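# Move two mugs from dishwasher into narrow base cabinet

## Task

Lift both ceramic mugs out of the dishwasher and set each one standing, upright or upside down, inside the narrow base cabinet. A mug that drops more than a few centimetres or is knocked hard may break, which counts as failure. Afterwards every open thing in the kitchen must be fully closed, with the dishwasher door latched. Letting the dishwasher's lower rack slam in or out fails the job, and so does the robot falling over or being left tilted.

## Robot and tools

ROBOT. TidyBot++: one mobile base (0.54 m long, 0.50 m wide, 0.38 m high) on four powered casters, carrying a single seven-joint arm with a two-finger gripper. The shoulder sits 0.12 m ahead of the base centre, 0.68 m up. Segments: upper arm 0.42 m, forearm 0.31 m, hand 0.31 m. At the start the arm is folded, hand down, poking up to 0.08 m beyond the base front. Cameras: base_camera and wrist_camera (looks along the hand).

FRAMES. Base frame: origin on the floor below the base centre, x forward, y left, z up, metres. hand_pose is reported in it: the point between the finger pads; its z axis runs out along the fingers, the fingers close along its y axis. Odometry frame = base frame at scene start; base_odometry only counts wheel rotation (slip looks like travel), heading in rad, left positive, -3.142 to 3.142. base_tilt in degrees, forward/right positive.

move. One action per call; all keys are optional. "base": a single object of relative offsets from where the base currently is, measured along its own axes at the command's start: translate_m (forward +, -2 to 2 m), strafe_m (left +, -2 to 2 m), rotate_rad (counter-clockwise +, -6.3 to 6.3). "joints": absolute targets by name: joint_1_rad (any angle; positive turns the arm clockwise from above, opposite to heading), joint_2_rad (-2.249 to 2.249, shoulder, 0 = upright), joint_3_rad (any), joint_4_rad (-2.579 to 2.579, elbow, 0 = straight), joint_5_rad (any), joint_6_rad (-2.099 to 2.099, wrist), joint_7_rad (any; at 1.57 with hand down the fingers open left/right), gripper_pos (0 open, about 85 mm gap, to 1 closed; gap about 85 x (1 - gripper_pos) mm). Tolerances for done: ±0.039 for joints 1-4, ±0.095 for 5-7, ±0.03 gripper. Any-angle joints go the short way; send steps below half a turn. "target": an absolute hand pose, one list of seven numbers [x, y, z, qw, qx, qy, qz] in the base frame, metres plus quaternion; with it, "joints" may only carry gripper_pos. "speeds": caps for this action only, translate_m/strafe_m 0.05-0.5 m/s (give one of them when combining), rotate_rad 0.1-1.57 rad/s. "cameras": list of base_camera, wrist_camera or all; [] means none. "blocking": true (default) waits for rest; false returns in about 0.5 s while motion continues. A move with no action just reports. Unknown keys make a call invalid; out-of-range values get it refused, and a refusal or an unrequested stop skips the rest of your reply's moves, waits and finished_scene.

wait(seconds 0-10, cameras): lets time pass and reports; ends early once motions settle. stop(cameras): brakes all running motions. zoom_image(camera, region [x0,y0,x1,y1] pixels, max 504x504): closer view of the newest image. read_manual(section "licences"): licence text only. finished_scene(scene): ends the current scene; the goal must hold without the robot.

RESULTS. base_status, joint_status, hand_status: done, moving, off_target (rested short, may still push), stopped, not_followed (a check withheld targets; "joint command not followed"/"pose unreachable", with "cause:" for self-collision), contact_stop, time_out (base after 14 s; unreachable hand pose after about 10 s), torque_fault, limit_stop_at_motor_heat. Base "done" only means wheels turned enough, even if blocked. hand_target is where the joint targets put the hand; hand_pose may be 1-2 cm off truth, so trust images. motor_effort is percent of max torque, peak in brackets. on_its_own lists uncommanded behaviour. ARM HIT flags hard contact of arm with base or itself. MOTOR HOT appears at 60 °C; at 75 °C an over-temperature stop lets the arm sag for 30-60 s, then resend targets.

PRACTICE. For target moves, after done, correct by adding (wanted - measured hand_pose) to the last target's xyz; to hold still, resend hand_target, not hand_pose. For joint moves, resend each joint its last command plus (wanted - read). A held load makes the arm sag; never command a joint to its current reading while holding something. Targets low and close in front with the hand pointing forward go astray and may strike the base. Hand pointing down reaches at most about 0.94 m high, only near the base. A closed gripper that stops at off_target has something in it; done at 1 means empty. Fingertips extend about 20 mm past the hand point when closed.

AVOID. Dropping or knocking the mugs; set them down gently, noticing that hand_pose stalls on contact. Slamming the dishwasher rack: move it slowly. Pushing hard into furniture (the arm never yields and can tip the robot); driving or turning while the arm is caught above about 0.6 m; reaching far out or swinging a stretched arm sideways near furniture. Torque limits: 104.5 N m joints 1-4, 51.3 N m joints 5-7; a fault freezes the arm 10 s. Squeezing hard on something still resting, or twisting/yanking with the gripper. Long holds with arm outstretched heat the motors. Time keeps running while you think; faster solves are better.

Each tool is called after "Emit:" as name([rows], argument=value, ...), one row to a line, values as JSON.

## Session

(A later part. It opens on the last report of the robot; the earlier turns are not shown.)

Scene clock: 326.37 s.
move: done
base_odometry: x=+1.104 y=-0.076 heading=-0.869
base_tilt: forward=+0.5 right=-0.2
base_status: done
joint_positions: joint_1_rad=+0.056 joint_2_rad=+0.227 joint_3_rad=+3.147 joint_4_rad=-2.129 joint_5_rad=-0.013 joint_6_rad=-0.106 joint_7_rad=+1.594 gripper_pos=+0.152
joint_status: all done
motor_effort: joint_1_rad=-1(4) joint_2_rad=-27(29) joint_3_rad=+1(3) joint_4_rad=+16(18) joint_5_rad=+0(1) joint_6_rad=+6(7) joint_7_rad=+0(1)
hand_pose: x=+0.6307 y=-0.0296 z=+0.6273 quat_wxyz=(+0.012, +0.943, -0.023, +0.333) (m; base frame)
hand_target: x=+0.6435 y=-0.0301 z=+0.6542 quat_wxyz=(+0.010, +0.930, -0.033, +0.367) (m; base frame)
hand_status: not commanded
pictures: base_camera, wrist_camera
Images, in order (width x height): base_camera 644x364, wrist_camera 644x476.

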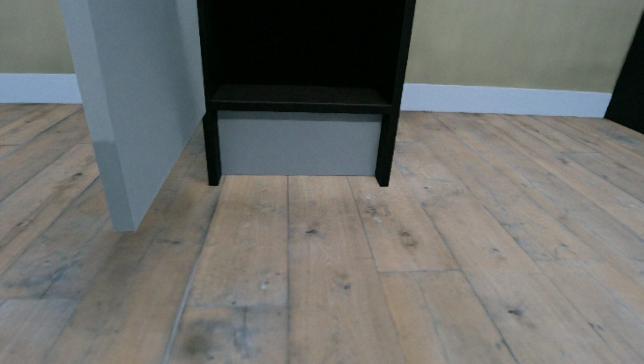

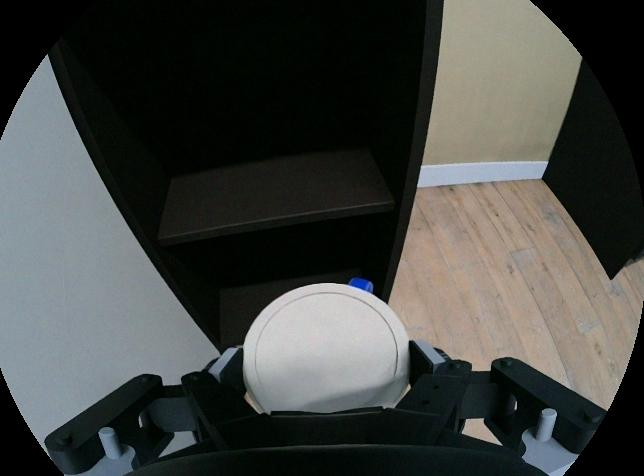

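Emit:
move(base={"translate_m": 0.09}, speeds={"translate_m": 0.2})

Emit:
zoom_image(camera="wrist_camera", region=[100, 100, 500, 400])

Scene clock: 340.37 s.
move: done
base_odometry: x=+1.162 y=-0.145 heading=-0.869
base_tilt: forward=+0.5 right=-0.2
base_status: done
joint_positions: joint_1_rad=+0.056 joint_2_rad=+0.223 joint_3_rad=+3.147 joint_4_rad=-2.127 joint_5_rad=-0.013 joint_6_rad=-0.106 joint_7_rad=+1.594 gripper_pos=+0.152
joint_status: not commanded
motor_effort: joint_1_rad=-1(2) joint_2_rad=-26(28) joint_3_rad=+1(1) joint_4_rad=+17(19) joint_5_rad=+0(1) joint_6_rad=+6(7) joint_7_rad=+0(1)
hand_pose: x=+0.6319 y=-0.0297 z=+0.6302 quat_wxyz=(+0.012, +0.942, -0.023, +0.336) (m; base frame)
hand_target: x=+0.6435 y=-0.0301 z=+0.6542 quat_wxyz=(+0.010, +0.930, -0.033, +0.367) (m; base frame)
hand_status: not commanded
pictures: base_camera, wrist_camera
Images, in order (width x height): base_camera 644x364, wrist_camera 644x476.

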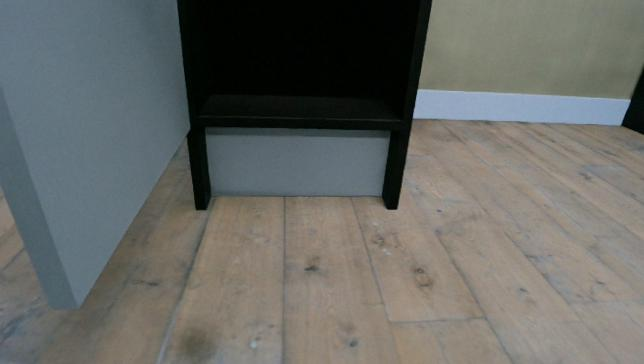

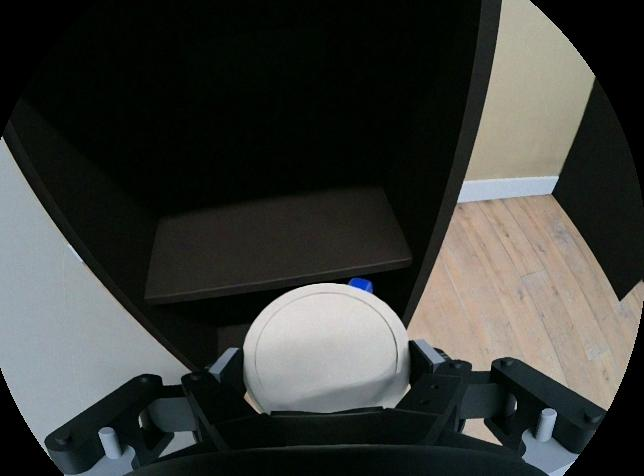

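Scaled by 1.260.

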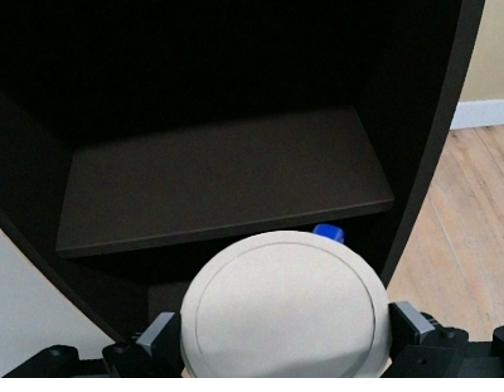

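Emit:
move(joints={"joint_2_rad": 0.3, "joint_4_rad": -2.24, "joint_6_rad": 0.245})

Emit:
zoom_image(camera="wrist_camera", region=[100, 0, 550, 420])

Scene clock: 348.00 s.
move: done
base_odometry: x=+1.162 y=-0.145 heading=-0.869
base_tilt: forward=+0.5 right=-0.2
base_status: not commanded
joint_positions: joint_1_rad=+0.056 joint_2_rad=+0.308 joint_3_rad=+3.147 joint_4_rad=-2.236 joint_5_rad=-0.013 joint_6_rad=+0.183 joint_7_rad=+1.594 gripper_pos=+0.152
joint_status: all done
motor_effort: joint_1_rad=-1(1) joint_2_rad=-28(30) joint_3_rad=+1(1) joint_4_rad=+15(17) joint_5_rad=+0(1) joint_6_rad=+8(8) joint_7_rad=+0(1)
hand_pose: x=+0.6415 y=-0.0314 z=+0.6014 quat_wxyz=(+0.016, +0.925, -0.023, +0.380) (m; base frame)
hand_target: x=+0.6537 y=-0.0294 z=+0.6183 quat_wxyz=(+0.009, +0.911, -0.031, +0.411) (m; base frame)
hand_status: not commanded
pictures: base_camera, wrist_camera
Images, in order (width x height): base_camera 644x364, wrist_camera 644x476.

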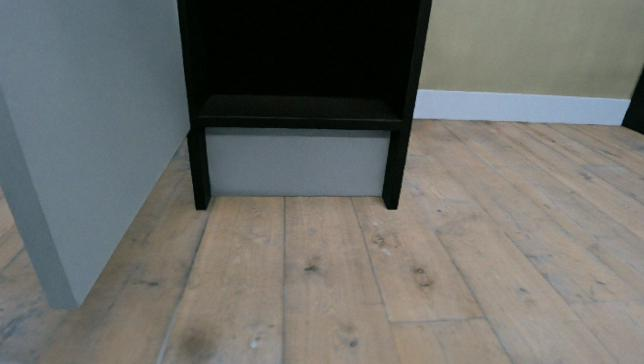

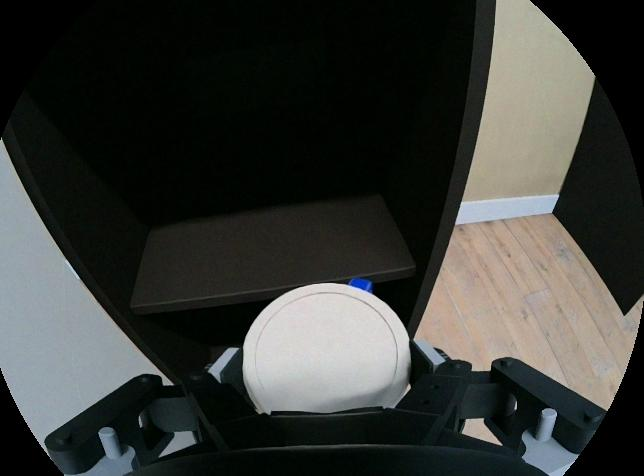

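Scaled by 1.120.

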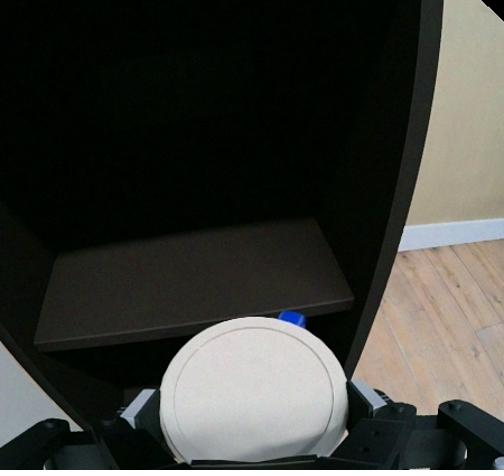

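Emit:
move(base={"translate_m": 0.21}, speeds={"translate_m": 0.1})

Emit:
zoom_image(camera="wrist_camera", region=[100, 0, 550, 420])

Scene clock: 355.90 s.
move: time_out
base_odometry: x=+1.240 y=-0.237 heading=-0.868
base_tilt: forward=+0.5 right=-0.2
base_status: translate_m time_out (by the wheels' count: +0.121 of +0.210)
joint_positions: joint_1_rad=+0.055 joint_2_rad=+0.314 joint_3_rad=+3.148 joint_4_rad=-2.240 joint_5_rad=-0.013 joint_6_rad=+0.193 joint_7_rad=+1.594 gripper_pos=+0.152
joint_status: not commanded
motor_effort: joint_1_rad=+0(4) joint_2_rad=-27(41) joint_3_rad=+1(4) joint_4_rad=+15(22) joint_5_rad=+0(1) joint_6_rad=+7(10) joint_7_rad=+0(1)
hand_pose: x=+0.6412 y=-0.0314 z=+0.5988 quat_wxyz=(+0.016, +0.925, -0.023, +0.380) (m; base frame)
hand_target: x=+0.6537 y=-0.0294 z=+0.6183 quat_wxyz=(+0.009, +0.911, -0.031, +0.411) (m; base frame)
hand_status: not commanded
pictures: base_camera, wrist_camera
Images, in order (width x height): base_camera 644x364, wrist_camera 644x476.

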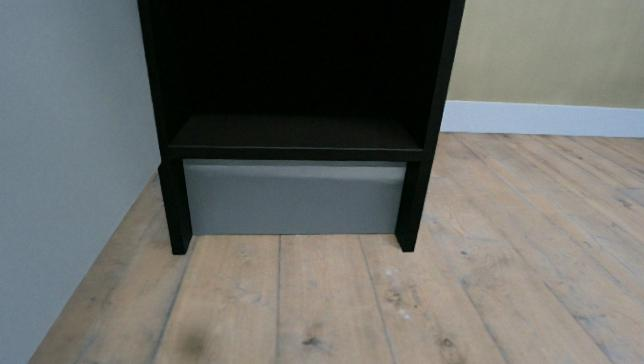

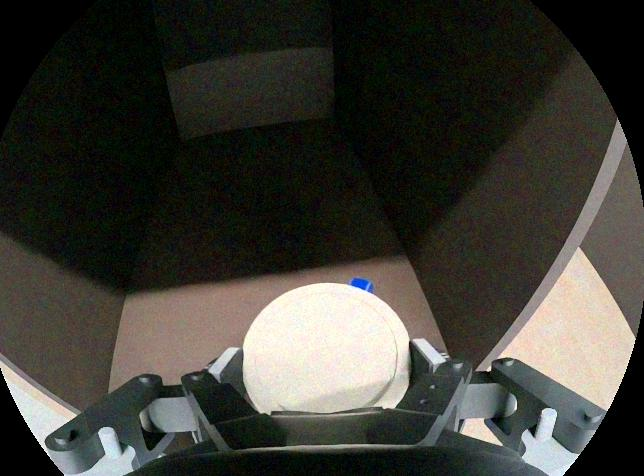

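Scaled by 1.120.

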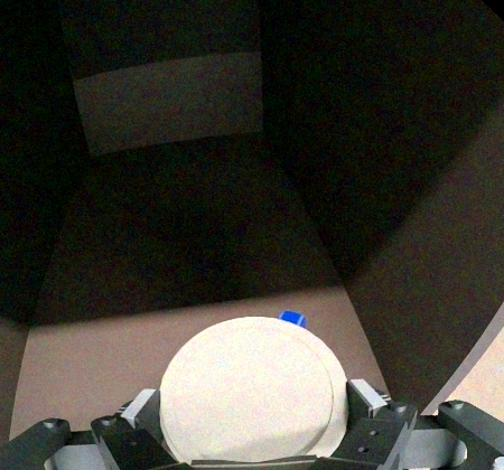

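Emit:
move(base={"translate_m": -0.05}, speeds={"translate_m": 0.1})

Emit:
move(joints={"joint_2_rad": 0.437, "joint_4_rad": -2.012, "joint_6_rad": 0.15})

Scene clock: 365.17 s.
move: done
base_odometry: x=+1.208 y=-0.198 heading=-0.868
base_tilt: forward=+0.5 right=-0.2
base_status: done
joint_positions: joint_1_rad=+0.055 joint_2_rad=+0.315 joint_3_rad=+3.148 joint_4_rad=-2.243 joint_5_rad=-0.013 joint_6_rad=+0.194 joint_7_rad=+1.594 gripper_pos=+0.152
joint_status: not commanded
motor_effort: joint_1_rad=-1(1) joint_2_rad=-27(30) joint_3_rad=+1(1) joint_4_rad=+15(16) joint_5_rad=+1(1) joint_6_rad=+7(8) joint_7_rad=+0(1)
hand_pose: x=+0.6400 y=-0.0313 z=+0.5976 quat_wxyz=(+0.016, +0.925, -0.023, +0.379) (m; base frame)
hand_target: x=+0.6537 y=-0.0294 z=+0.6183 quat_wxyz=(+0.009, +0.911, -0.031, +0.411) (m; base frame)
hand_status: not commanded
pictures: base_camera, wrist_camera
Images, in order (width x height): base_camera 644x364, wrist_camera 644x476.

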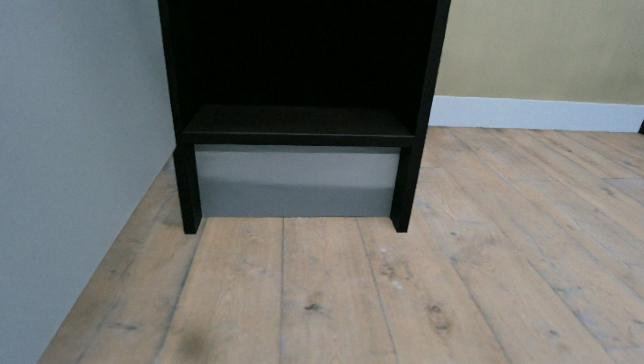

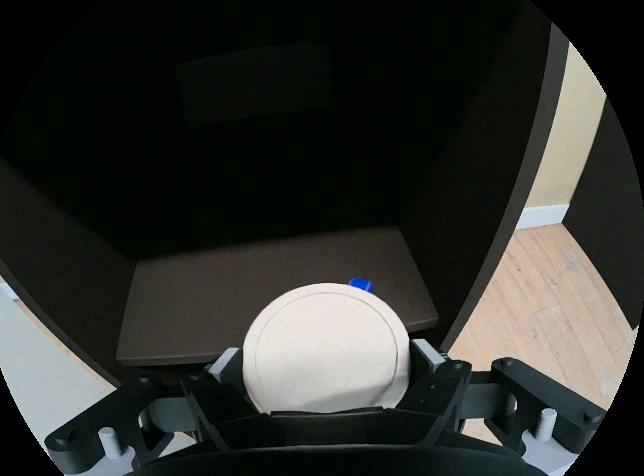

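Scene clock: 366.43 s.
move: done
base_odometry: x=+1.208 y=-0.198 heading=-0.868
base_tilt: forward=+0.5 right=-0.2
base_status: not commanded
joint_positions: joint_1_rad=+0.055 joint_2_rad=+0.441 joint_3_rad=+3.148 joint_4_rad=-2.029 joint_5_rad=-0.013 joint_6_rad=+0.184 joint_7_rad=+1.594 gripper_pos=+0.152
joint_status: all done
motor_effort: joint_1_rad=-1(1) joint_2_rad=-34(35) joint_3_rad=+1(1) joint_4_rad=+16(17) joint_5_rad=+0(1) joint_6_rad=+7(9) joint_7_rad=+0(1)
hand_pose: x=+0.7282 y=-0.0365 z=+0.6122 quat_wxyz=(+0.017, +0.910, -0.022, +0.415) (m; base frame)
hand_target: x=+0.7293 y=-0.0342 z=+0.6139 quat_wxyz=(+0.010, +0.912, -0.031, +0.409) (m; base frame)
hand_status: not commanded
pictures: base_camera, wrist_camera
Images, in order (width x height): base_camera 644x364, wrist_camera 644x476.

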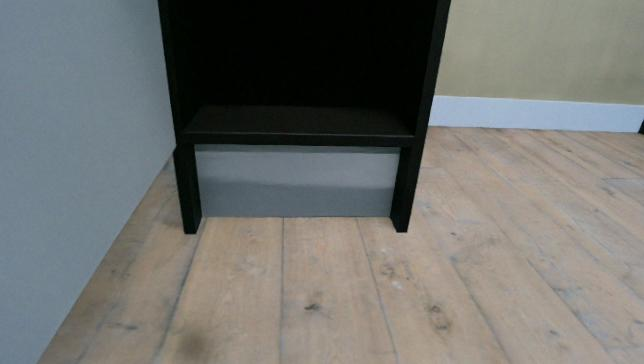

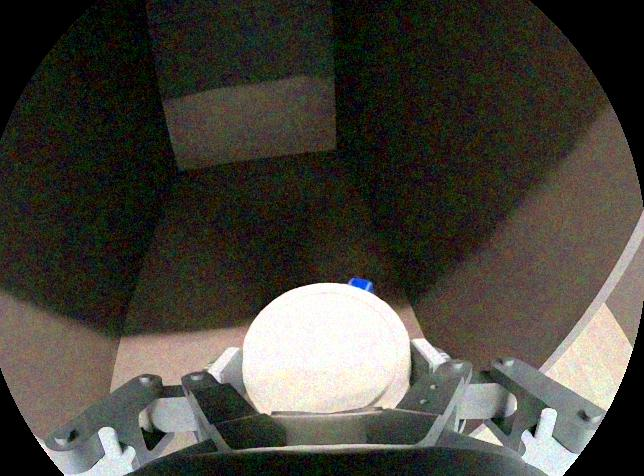

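Emit:
move(joints={"joint_2_rad": 0.57, "joint_4_rad": -1.76, "joint_6_rad": -0.05})

Emit:
zoom_image(camera="wrist_camera", region=[80, 200, 540, 470])

Scene clock: 369.07 s.
move: done
base_odometry: x=+1.208 y=-0.198 heading=-0.868
base_tilt: forward=+0.5 right=-0.2
base_status: not commanded
joint_positions: joint_1_rad=+0.055 joint_2_rad=+0.577 joint_3_rad=+3.148 joint_4_rad=-1.779 joint_5_rad=-0.013 joint_6_rad=-0.009 joint_7_rad=+1.594 gripper_pos=+0.152
joint_status: all done
motor_effort: joint_1_rad=-1(1) joint_2_rad=-39(41) joint_3_rad=+1(1) joint_4_rad=+17(18) joint_5_rad=+0(1) joint_6_rad=+7(9) joint_7_rad=+0(1)
hand_pose: x=+0.7880 y=-0.0392 z=+0.5902 quat_wxyz=(+0.015, +0.925, -0.022, +0.378) (m; base frame)
hand_target: x=+0.7879 y=-0.0383 z=+0.5943 quat_wxyz=(+0.011, +0.928, -0.032, +0.372) (m; base frame)
hand_status: not commanded
pictures: base_camera, wrist_camera
Images, in order (width x height): base_camera 644x364, wrist_camera 644x476.

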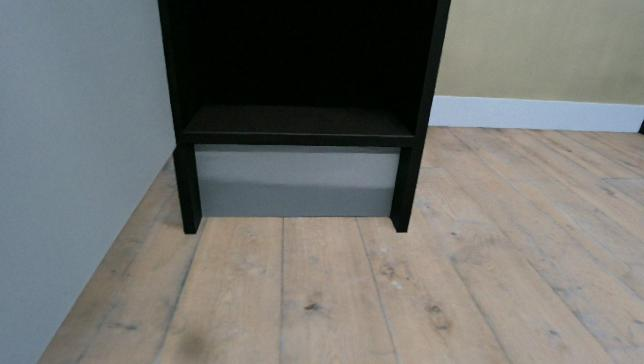

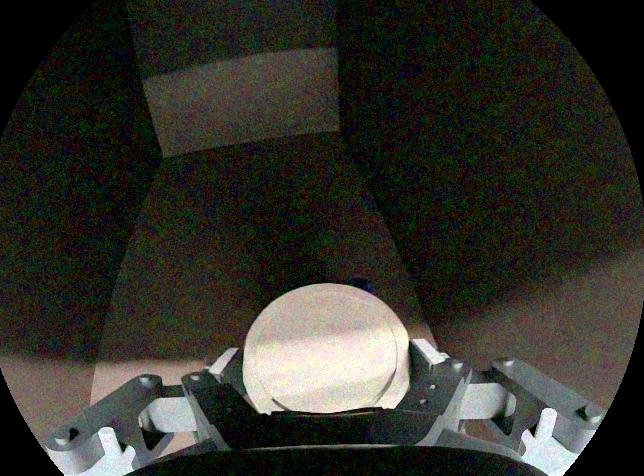

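Scaled by 1.096.

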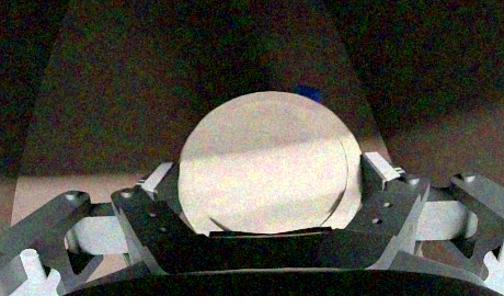

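Emit:
move(joints={"joint_2_rad": 0.685, "joint_4_rad": -1.595, "joint_6_rad": -0.19})

Emit:
zoom_image(camera="wrist_camera", region=[80, 200, 540, 470])

Scene clock: 372.63 s.
move: done
base_odometry: x=+1.208 y=-0.198 heading=-0.868
base_tilt: forward=+0.5 right=-0.2
base_status: not commanded
joint_positions: joint_1_rad=+0.055 joint_2_rad=+0.682 joint_3_rad=+3.148 joint_4_rad=-1.606 joint_5_rad=-0.013 joint_6_rad=-0.138 joint_7_rad=+1.594 gripper_pos=+0.152
joint_status: all done
motor_effort: joint_1_rad=-1(2) joint_2_rad=-41(44) joint_3_rad=+0(1) joint_4_rad=+16(18) joint_5_rad=+0(1) joint_6_rad=+5(8) joint_7_rad=+0(1)
hand_pose: x=+0.8239 y=-0.0407 z=+0.5665 quat_wxyz=(+0.013, +0.937, -0.022, +0.349) (m; base frame)
hand_target: x=+0.8164 y=-0.0404 z=+0.5592 quat_wxyz=(+0.011, +0.944, -0.032, +0.329) (m; base frame)
hand_status: not commanded
pictures: base_camera, wrist_camera
Images, in order (width x height): base_camera 644x364, wrist_camera 644x476.

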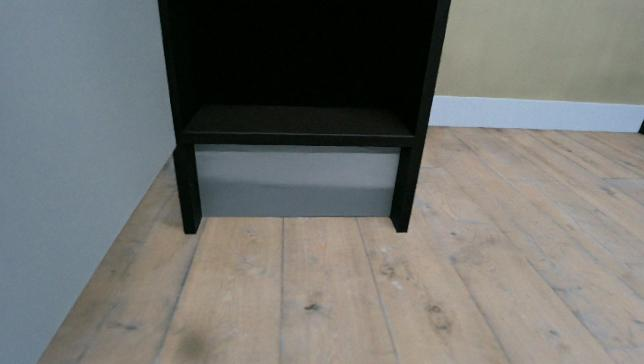

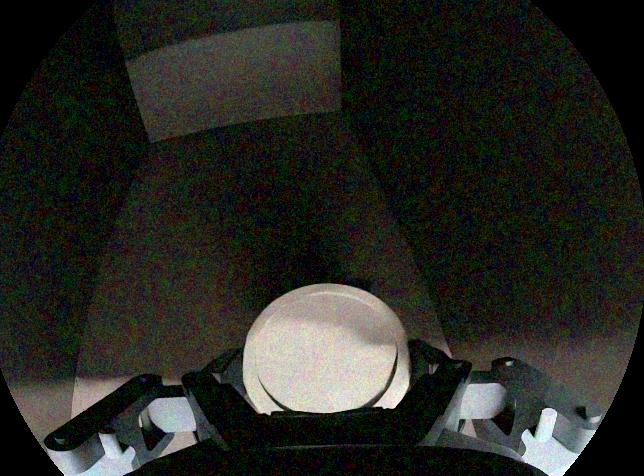

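Scaled by 1.096.

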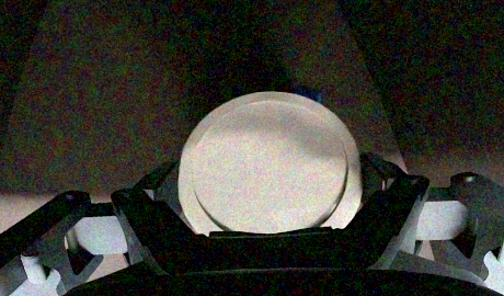

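Emit:
move(joints={"joint_2_rad": 0.705}, cameras=[])

Emit:
move(joints={"joint_2_rad": 0.717}, cameras=[])

Emit:
move(joints={"joint_2_rad": 0.729}, cameras=[])

Scene clock: 375.77 s.
move: done
base_odometry: x=+1.208 y=-0.198 heading=-0.868
base_tilt: forward=+0.5 right=-0.2
base_status: not commanded
joint_positions: joint_1_rad=+0.055 joint_2_rad=+0.686 joint_3_rad=+3.148 joint_4_rad=-1.600 joint_5_rad=-0.013 joint_6_rad=-0.142 joint_7_rad=+1.594 gripper_pos=+0.152
joint_status: all done
motor_effort: joint_1_rad=-2(2) joint_2_rad=-38(41) joint_3_rad=+0(1) joint_4_rad=+15(16) joint_5_rad=+0(1) joint_6_rad=+5(6) joint_7_rad=+0(0)
hand_pose: x=+0.8256 y=-0.0408 z=+0.5658 quat_wxyz=(+0.013, +0.937, -0.022, +0.349) (m; base frame)
hand_target: x=+0.8138 y=-0.0403 z=+0.5453 quat_wxyz=(+0.011, +0.947, -0.032, +0.320) (m; base frame)
hand_status: not commanded
pictures: none
No camera images: "cameras" was empty.

Scene clock: 376.27 s.
move: done
base_odometry: x=+1.208 y=-0.198 heading=-0.868
base_tilt: forward=+0.5 right=-0.2
base_status: not commanded
joint_positions: joint_1_rad=+0.055 joint_2_rad=+0.688 joint_3_rad=+3.148 joint_4_rad=-1.598 joint_5_rad=-0.013 joint_6_rad=-0.142 joint_7_rad=+1.593 gripper_pos=+0.152
joint_status: all done
motor_effort: joint_1_rad=-2(2) joint_2_rad=-38(39) joint_3_rad=+0(1) joint_4_rad=+15(16) joint_5_rad=+0(1) joint_6_rad=+5(5) joint_7_rad=+0(1)
hand_pose: x=+0.8263 y=-0.0408 z=+0.5657 quat_wxyz=(+0.013, +0.937, -0.022, +0.349) (m; base frame)
hand_target: x=+0.8121 y=-0.0402 z=+0.5369 quat_wxyz=(+0.011, +0.949, -0.032, +0.314) (m; base frame)
hand_status: not commanded
pictures: none
No camera images: "cameras" was empty.

Scene clock: 376.77 s.
move: off_target
base_odometry: x=+1.208 y=-0.198 heading=-0.868
base_tilt: forward=+0.5 right=-0.2
base_status: not commanded
joint_positions: joint_1_rad=+0.055 joint_2_rad=+0.689 joint_3_rad=+3.148 joint_4_rad=-1.596 joint_5_rad=-0.013 joint_6_rad=-0.142 joint_7_rad=+1.593 gripper_pos=+0.152
joint_status: joint_2_rad off_target (ended at +0.689, target +0.729)
motor_effort: joint_1_rad=-1(2) joint_2_rad=-36(37) joint_3_rad=+1(1) joint_4_rad=+14(15) joint_5_rad=+1(1) joint_6_rad=+4(5) joint_7_rad=+1(1)
hand_pose: x=+0.8271 y=-0.0409 z=+0.5656 quat_wxyz=(+0.013, +0.937, -0.022, +0.350) (m; base frame)
hand_target: x=+0.8103 y=-0.0401 z=+0.5286 quat_wxyz=(+0.010, +0.951, -0.032, +0.309) (m; base frame)
hand_status: not commanded
pictures: none
No camera images: "cameras" was empty.

Emit:
move(joints={"joint_2_rad": 0.697, "joint_6_rad": -0.225})

Emit:
zoom_image(camera="wrist_camera", region=[80, 200, 540, 470])

Scene clock: 380.03 s.
move: done
base_odometry: x=+1.208 y=-0.198 heading=-0.868
base_tilt: forward=+0.5 right=-0.2
base_status: not commanded
joint_positions: joint_1_rad=+0.055 joint_2_rad=+0.686 joint_3_rad=+3.148 joint_4_rad=-1.589 joint_5_rad=-0.013 joint_6_rad=-0.164 joint_7_rad=+1.593 gripper_pos=+0.152
joint_status: all done
motor_effort: joint_1_rad=-1(2) joint_2_rad=-38(39) joint_3_rad=+0(1) joint_4_rad=+13(15) joint_5_rad=+0(1) joint_6_rad=+3(5) joint_7_rad=+0(1)
hand_pose: x=+0.8250 y=-0.0407 z=+0.5658 quat_wxyz=(+0.013, +0.939, -0.022, +0.344) (m; base frame)
hand_target: x=+0.8061 y=-0.0400 z=+0.5443 quat_wxyz=(+0.011, +0.951, -0.033, +0.307) (m; base frame)
hand_status: not commanded
pictures: base_camera, wrist_camera
Images, in order (width x height): base_camera 644x364, wrist_camera 644x476.

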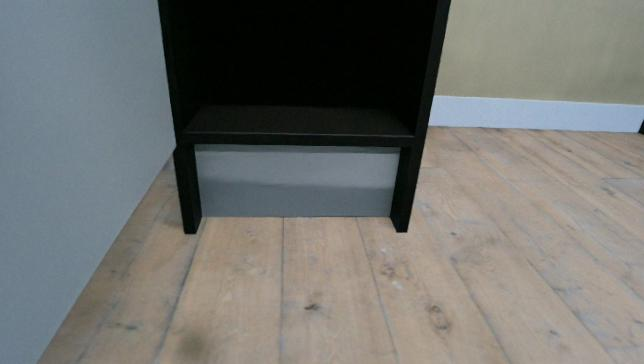

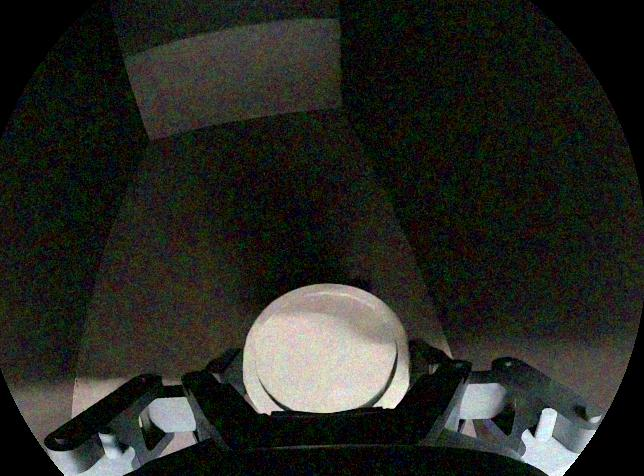

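Scaled by 1.096.

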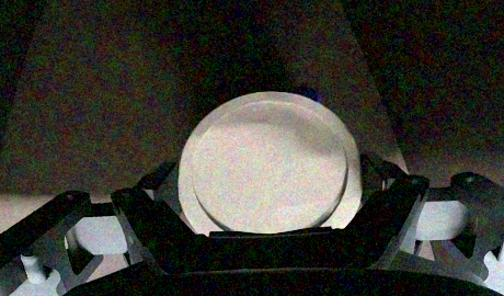

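Emit:
move(joints={"gripper_pos": 0.1}, cameras=["wrist_camera"])

Emit:
move(joints={"gripper_pos": 0.0}, cameras=["wrist_camera"])

Scene clock: 382.73 s.
move: done
base_odometry: x=+1.208 y=-0.198 heading=-0.868
base_tilt: forward=+0.5 right=-0.2
base_status: not commanded
joint_positions: joint_1_rad=+0.055 joint_2_rad=+0.687 joint_3_rad=+3.148 joint_4_rad=-1.589 joint_5_rad=-0.013 joint_6_rad=-0.169 joint_7_rad=+1.593 gripper_pos=+0.099
joint_status: all done
motor_effort: joint_1_rad=-1(2) joint_2_rad=-38(41) joint_3_rad=+0(1) joint_4_rad=+14(16) joint_5_rad=+1(1) joint_6_rad=+4(4) joint_7_rad=+0(1)
hand_pose: x=+0.8239 y=-0.0406 z=+0.5645 quat_wxyz=(+0.013, +0.940, -0.023, +0.341) (m; base frame)
hand_target: x=+0.8061 y=-0.0400 z=+0.5443 quat_wxyz=(+0.011, +0.951, -0.033, +0.307) (m; base frame)
hand_status: not commanded
pictures: wrist_camera
Images, in order (width x height): wrist_camera 644x476.

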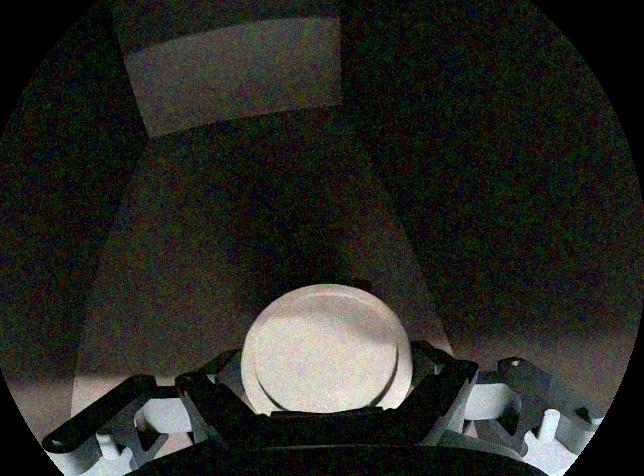

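Scene clock: 383.27 s.
move: done
base_odometry: x=+1.208 y=-0.198 heading=-0.868
base_tilt: forward=+0.5 right=-0.2
base_status: not commanded
joint_positions: joint_1_rad=+0.055 joint_2_rad=+0.688 joint_3_rad=+3.148 joint_4_rad=-1.589 joint_5_rad=-0.013 joint_6_rad=-0.177 joint_7_rad=+1.593 gripper_pos=+0.000
joint_status: all done
motor_effort: joint_1_rad=-1(1) joint_2_rad=-40(41) joint_3_rad=+0(1) joint_4_rad=+16(16) joint_5_rad=+0(1) joint_6_rad=+5(5) joint_7_rad=+0(0)
hand_pose: x=+0.8218 y=-0.0404 z=+0.5624 quat_wxyz=(+0.012, +0.941, -0.023, +0.337) (m; base frame)
hand_target: x=+0.8061 y=-0.0400 z=+0.5443 quat_wxyz=(+0.011, +0.951, -0.033, +0.307) (m; base frame)
hand_status: not commanded
pictures: wrist_camera
Images, in order (width x height): wrist_camera 644x476.

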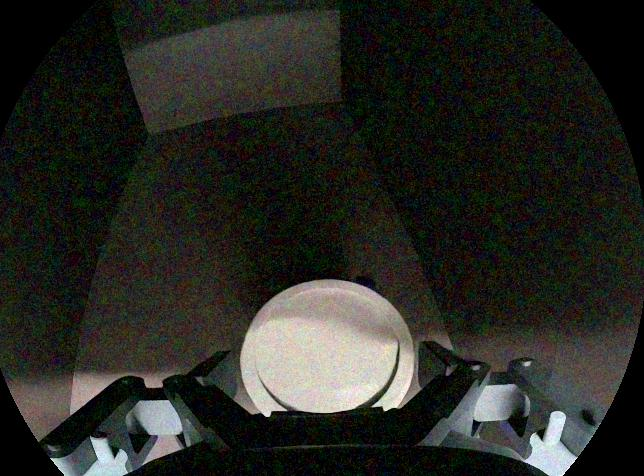

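Emit:
move(base={"translate_m": -0.12, "strafe_m": 0.0065}, speeds={"translate_m": 0.08}, cameras=["wrist_camera"])

Emit:
move(base={"translate_m": -0.3})

Scene clock: 387.90 s.
move: done
base_odometry: x=+1.135 y=-0.103 heading=-0.868
base_tilt: forward=+0.5 right=-0.2
base_status: done
joint_positions: joint_1_rad=+0.055 joint_2_rad=+0.689 joint_3_rad=+3.148 joint_4_rad=-1.589 joint_5_rad=-0.013 joint_6_rad=-0.179 joint_7_rad=+1.593 gripper_pos=+0.000
joint_status: not commanded
motor_effort: joint_1_rad=-1(2) joint_2_rad=-40(42) joint_3_rad=+0(1) joint_4_rad=+15(17) joint_5_rad=+0(1) joint_6_rad=+5(5) joint_7_rad=-1(1)
hand_pose: x=+0.8213 y=-0.0404 z=+0.5612 quat_wxyz=(+0.012, +0.942, -0.023, +0.336) (m; base frame)
hand_target: x=+0.8061 y=-0.0400 z=+0.5443 quat_wxyz=(+0.011, +0.951, -0.033, +0.307) (m; base frame)
hand_status: not commanded
pictures: wrist_camera
Images, in order (width x height): wrist_camera 644x476.

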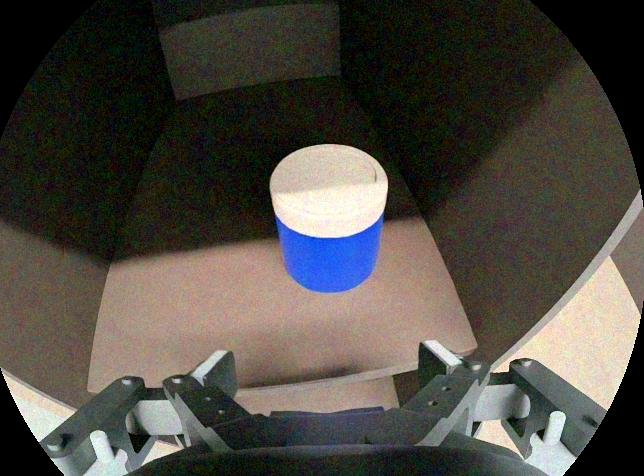

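Scene clock: 389.63 s.
move: done
base_odometry: x=+0.941 y=+0.127 heading=-0.868
base_tilt: forward=+0.5 right=-0.2
base_status: done
joint_positions: joint_1_rad=+0.055 joint_2_rad=+0.691 joint_3_rad=+3.148 joint_4_rad=-1.590 joint_5_rad=-0.013 joint_6_rad=-0.182 joint_7_rad=+1.593 gripper_pos=+0.000
joint_status: not commanded
motor_effort: joint_1_rad=-1(2) joint_2_rad=-40(42) joint_3_rad=+1(2) joint_4_rad=+15(17) joint_5_rad=+0(1) joint_6_rad=+4(5) joint_7_rad=+0(1)
hand_pose: x=+0.8197 y=-0.0403 z=+0.5585 quat_wxyz=(+0.012, +0.943, -0.023, +0.332) (m; base frame)
hand_target: x=+0.8061 y=-0.0400 z=+0.5443 quat_wxyz=(+0.011, +0.951, -0.033, +0.307) (m; base frame)
hand_status: not commanded
pictures: base_camera, wrist_camera
Images, in order (width x height): base_camera 644x364, wrist_camera 644x476.

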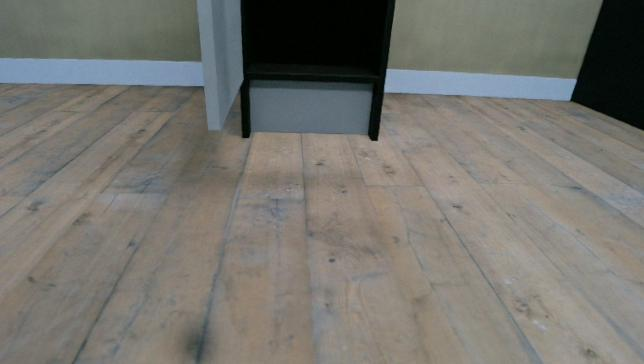

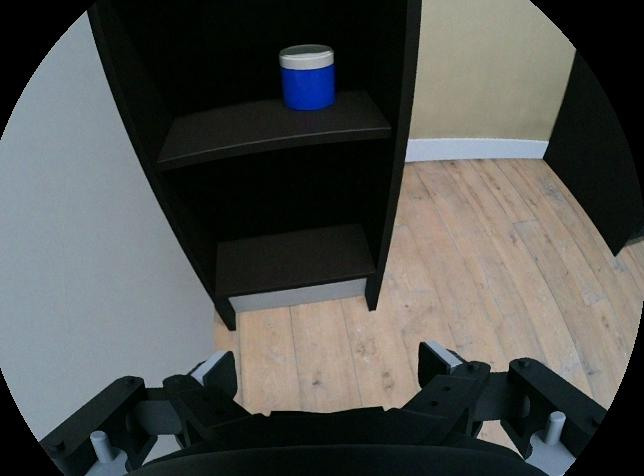

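Emit:
move(joints={"joint_2_rad": 0.2, "joint_4_rad": -2.2, "joint_6_rad": 0.0}, cameras=[])

Emit:
move(base={"rotate_rad": 1.568})

Emit:
move(base={"translate_m": 0.04, "strafe_m": -0.08}, speeds={"translate_m": 0.2})

Scene clock: 399.43 s.
move: done
base_odometry: x=+0.941 y=+0.127 heading=-0.868
base_tilt: forward=+0.5 right=-0.1
base_status: not commanded
joint_positions: joint_1_rad=+0.055 joint_2_rad=+0.220 joint_3_rad=+3.148 joint_4_rad=-2.181 joint_5_rad=-0.013 joint_6_rad=-0.049 joint_7_rad=+1.593 gripper_pos=+0.000
joint_status: all done
motor_effort: joint_1_rad=-1(1) joint_2_rad=-23(41) joint_3_rad=+1(1) joint_4_rad=+14(16) joint_5_rad=+0(1) joint_6_rad=+5(6) joint_7_rad=+0(1)
hand_pose: x=+0.6204 y=-0.0291 z=+0.6203 quat_wxyz=(+0.012, +0.941, -0.024, +0.338) (m; base frame)
hand_target: x=+0.6245 y=-0.0287 z=+0.6328 quat_wxyz=(+0.009, +0.931, -0.032, +0.362) (m; base frame)
hand_status: not commanded
pictures: none
No camera images: "cameras" was empty.

Scene clock: 401.73 s.
move: done
base_odometry: x=+0.941 y=+0.127 heading=+0.700
base_tilt: forward=+0.5 right=-0.2
base_status: done
joint_positions: joint_1_rad=+0.048 joint_2_rad=+0.220 joint_3_rad=+3.146 joint_4_rad=-2.182 joint_5_rad=-0.013 joint_6_rad=-0.042 joint_7_rad=+1.593 gripper_pos=+0.000
joint_status: not commanded
motor_effort: joint_1_rad=-1(4) joint_2_rad=-23(25) joint_3_rad=+1(3) joint_4_rad=+14(14) joint_5_rad=+0(1) joint_6_rad=+5(5) joint_7_rad=+0(1)
hand_pose: x=+0.6224 y=-0.0248 z=+0.6218 quat_wxyz=(+0.011, +0.939, -0.020, +0.342) (m; base frame)
hand_target: x=+0.6245 y=-0.0287 z=+0.6328 quat_wxyz=(+0.009, +0.931, -0.032, +0.362) (m; base frame)
hand_status: not commanded
pictures: base_camera, wrist_camera
Images, in order (width x height): base_camera 644x364, wrist_camera 644x476.

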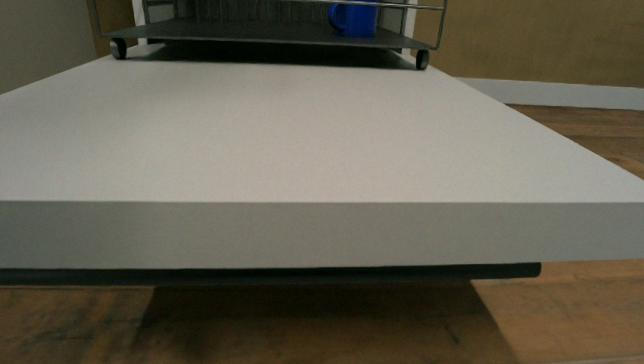

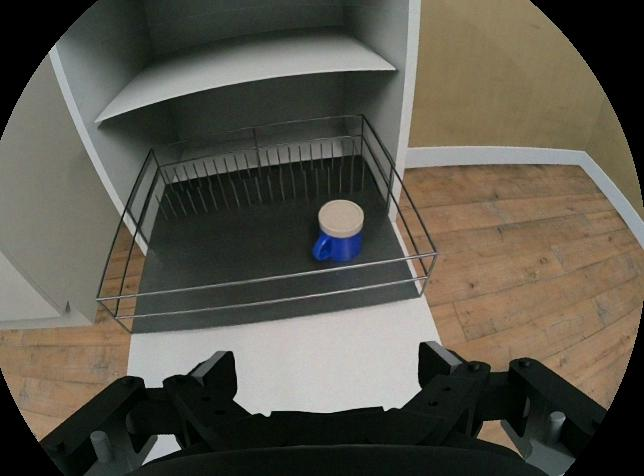

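Scene clock: 402.93 s.
move: done
base_odometry: x=+1.023 y=+0.091 heading=+0.700
base_tilt: forward=+0.6 right=-0.2
base_status: done
joint_positions: joint_1_rad=+0.051 joint_2_rad=+0.219 joint_3_rad=+3.146 joint_4_rad=-2.183 joint_5_rad=-0.013 joint_6_rad=-0.041 joint_7_rad=+1.593 gripper_pos=+0.000
joint_status: not commanded
motor_effort: joint_1_rad=-1(3) joint_2_rad=-23(25) joint_3_rad=+1(3) joint_4_rad=+14(15) joint_5_rad=+0(1) joint_6_rad=+5(5) joint_7_rad=+0(1)
hand_pose: x=+0.6219 y=-0.0264 z=+0.6222 quat_wxyz=(+0.011, +0.939, -0.021, +0.342) (m; base frame)
hand_target: x=+0.6245 y=-0.0287 z=+0.6328 quat_wxyz=(+0.009, +0.931, -0.032, +0.362) (m; base frame)
hand_status: not commanded
pictures: base_camera, wrist_camera
Images, in order (width x height): base_camera 644x364, wrist_camera 644x476.

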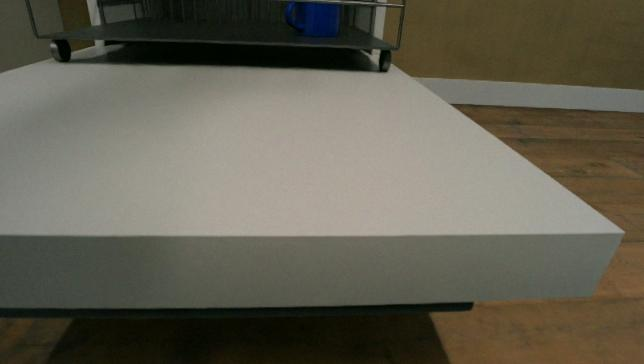

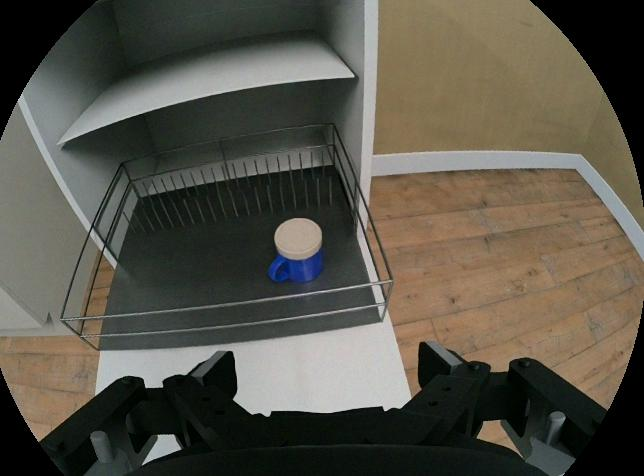

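Emit:
move(base={"strafe_m": 0.3}, speeds={"strafe_m": 0.3}, joints={"joint_1_rad": 0.365}, cameras=[])

Emit:
move(joints={"joint_2_rad": 0.95, "joint_4_rad": -1.5, "joint_6_rad": -0.05})

Scene clock: 411.30 s.
move: done
base_odometry: x=+0.830 y=+0.321 heading=+0.700
base_tilt: forward=+0.5 right=-0.2
base_status: done
joint_positions: joint_1_rad=+0.355 joint_2_rad=+0.217 joint_3_rad=+3.146 joint_4_rad=-2.183 joint_5_rad=-0.013 joint_6_rad=-0.041 joint_7_rad=+1.593 gripper_pos=+0.000
joint_status: all done
motor_effort: joint_1_rad=-1(3) joint_2_rad=-23(24) joint_3_rad=+1(3) joint_4_rad=+14(15) joint_5_rad=+0(1) joint_6_rad=+5(5) joint_7_rad=+0(1)
hand_pose: x=+0.5908 y=-0.1755 z=+0.6226 quat_wxyz=(+0.063, +0.925, -0.163, +0.337) (m; base frame)
hand_target: x=+0.5912 y=-0.1825 z=+0.6328 quat_wxyz=(+0.066, +0.915, -0.177, +0.356) (m; base frame)
hand_status: not commanded
pictures: none
No camera images: "cameras" was empty.

Scene clock: 413.33 s.
move: done
base_odometry: x=+0.830 y=+0.321 heading=+0.700
base_tilt: forward=+0.5 right=-0.2
base_status: not commanded
joint_positions: joint_1_rad=+0.355 joint_2_rad=+0.942 joint_3_rad=+3.146 joint_4_rad=-1.509 joint_5_rad=-0.013 joint_6_rad=-0.041 joint_7_rad=+1.593 gripper_pos=+0.000
joint_status: all done
motor_effort: joint_1_rad=-1(1) joint_2_rad=-44(46) joint_3_rad=+1(1) joint_4_rad=+13(15) joint_5_rad=+1(1) joint_6_rad=+4(6) joint_7_rad=+0(1)
hand_pose: x=+0.8018 y=-0.2543 z=+0.4387 quat_wxyz=(+0.060, +0.934, -0.163, +0.313) (m; base frame)
hand_target: x=+0.7990 y=-0.2629 z=+0.4350 quat_wxyz=(+0.059, +0.932, -0.178, +0.310) (m; base frame)
hand_status: not commanded
pictures: base_camera, wrist_camera
Images, in order (width x height): base_camera 644x364, wrist_camera 644x476.

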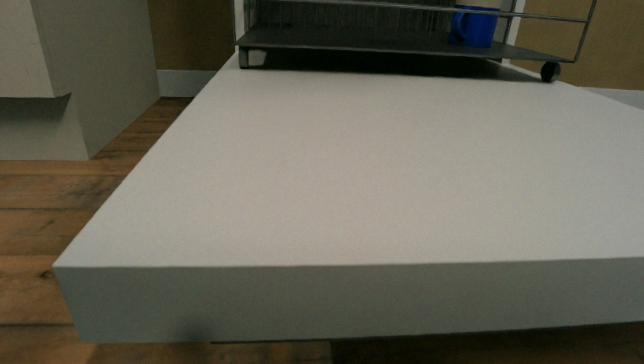

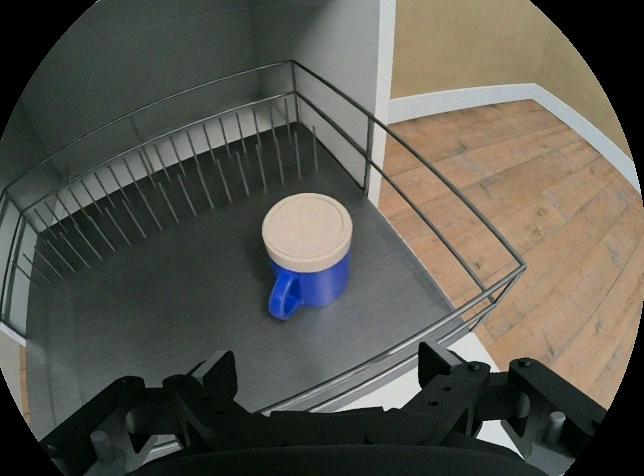

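Emit:
move(joints={"joint_1_rad": 0.322, "joint_2_rad": 1.175, "joint_4_rad": -1.057, "joint_6_rad": -0.265}, cameras=["wrist_camera"])

Emit:
zoom_image(camera="wrist_camera", region=[150, 160, 550, 460])

Scene clock: 418.83 s.
move: done
base_odometry: x=+0.830 y=+0.321 heading=+0.700
base_tilt: forward=+0.5 right=-0.2
base_status: not commanded
joint_positions: joint_1_rad=+0.334 joint_2_rad=+1.163 joint_3_rad=+3.146 joint_4_rad=-1.065 joint_5_rad=-0.013 joint_6_rad=-0.212 joint_7_rad=+1.593 gripper_pos=+0.000
joint_status: all done
motor_effort: joint_1_rad=-1(2) joint_2_rad=-51(52) joint_3_rad=+0(1) joint_4_rad=+16(17) joint_5_rad=+0(1) joint_6_rad=+5(6) joint_7_rad=+0(1)
hand_pose: x=+0.9087 y=-0.2744 z=+0.4186 quat_wxyz=(+0.060, +0.927, -0.151, +0.338) (m; base frame)
hand_target: x=+0.8990 y=-0.2638 z=+0.4021 quat_wxyz=(+0.054, +0.935, -0.158, +0.312) (m; base frame)
hand_status: not commanded
pictures: wrist_camera
Images, in order (width x height): wrist_camera 644x476.

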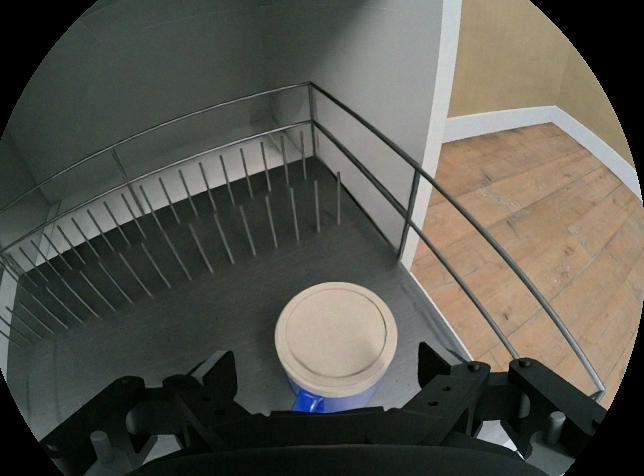

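Scaled by 1.260.

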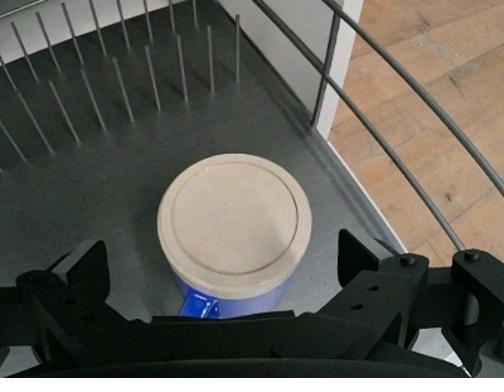

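Emit:
move(joints={"joint_2_rad": 1.27, "joint_4_rad": -0.92, "joint_6_rad": -0.32}, cameras=["wrist_camera"])

Emit:
zoom_image(camera="wrist_camera", region=[150, 200, 550, 470])

Scene clock: 424.03 s.
move: done
base_odometry: x=+0.830 y=+0.321 heading=+0.700
base_tilt: forward=+0.5 right=-0.1
base_status: not commanded
joint_positions: joint_1_rad=+0.334 joint_2_rad=+1.261 joint_3_rad=+3.146 joint_4_rad=-0.925 joint_5_rad=-0.013 joint_6_rad=-0.269 joint_7_rad=+1.593 gripper_pos=+0.000
joint_status: all done
motor_effort: joint_1_rad=-1(2) joint_2_rad=-52(54) joint_3_rad=+0(1) joint_4_rad=+16(17) joint_5_rad=+0(1) joint_6_rad=+5(5) joint_7_rad=+0(1)
hand_pose: x=+0.9266 y=-0.2802 z=+0.3878 quat_wxyz=(+0.058, +0.929, -0.151, +0.332) (m; base frame)
hand_target: x=+0.9163 y=-0.2696 z=+0.3727 quat_wxyz=(+0.053, +0.937, -0.158, +0.306) (m; base frame)
hand_status: not commanded
pictures: wrist_camera
Images, in order (width x height): wrist_camera 644x476.

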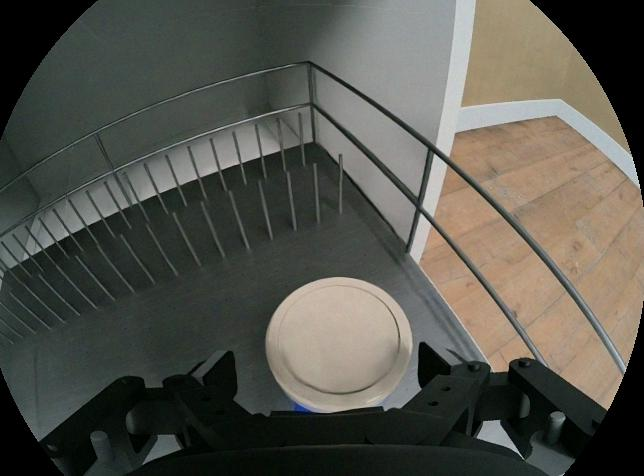

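Scaled by 1.260.

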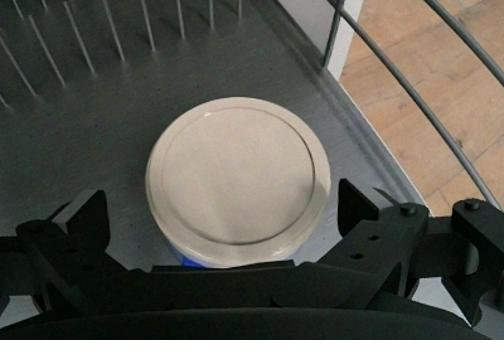

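Emit:
move(joints={"joint_1_rad": 0.353}, cameras=["wrist_camera"])

Emit:
zoom_image(camera="wrist_camera", region=[150, 200, 550, 470])

Scene clock: 426.90 s.
move: done
base_odometry: x=+0.830 y=+0.321 heading=+0.700
base_tilt: forward=+0.6 right=-0.2
base_status: not commanded
joint_positions: joint_1_rad=+0.348 joint_2_rad=+1.261 joint_3_rad=+3.146 joint_4_rad=-0.925 joint_5_rad=-0.013 joint_6_rad=-0.269 joint_7_rad=+1.593 gripper_pos=+0.000
joint_status: all done
motor_effort: joint_1_rad=-1(2) joint_2_rad=-53(53) joint_3_rad=+0(1) joint_4_rad=+16(17) joint_5_rad=+0(1) joint_6_rad=+5(5) joint_7_rad=+0(1)
hand_pose: x=+0.9226 y=-0.2912 z=+0.3877 quat_wxyz=(+0.060, +0.928, -0.158, +0.331) (m; base frame)
hand_target: x=+0.9076 y=-0.2942 z=+0.3727 quat_wxyz=(+0.058, +0.935, -0.173, +0.305) (m; base frame)
hand_status: not commanded
pictures: wrist_camera
Images, in order (width x height): wrist_camera 644x476.

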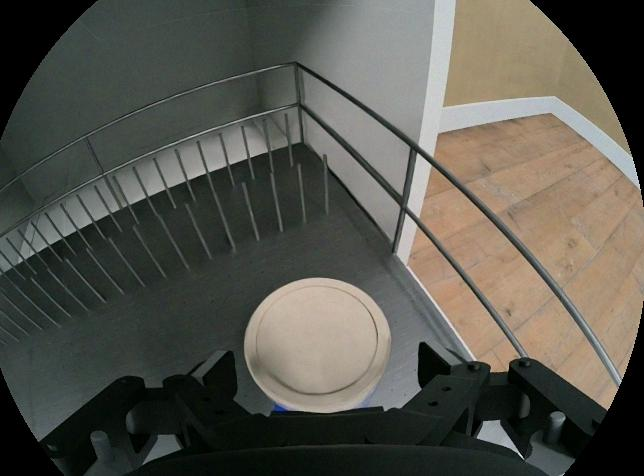

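Scaled by 1.260.

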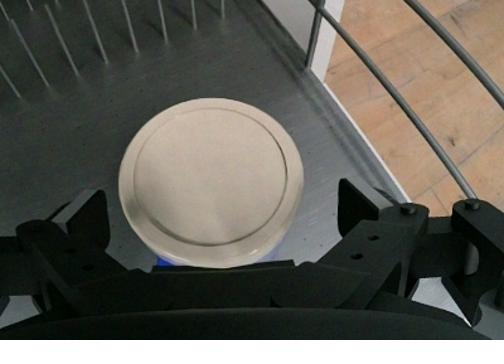

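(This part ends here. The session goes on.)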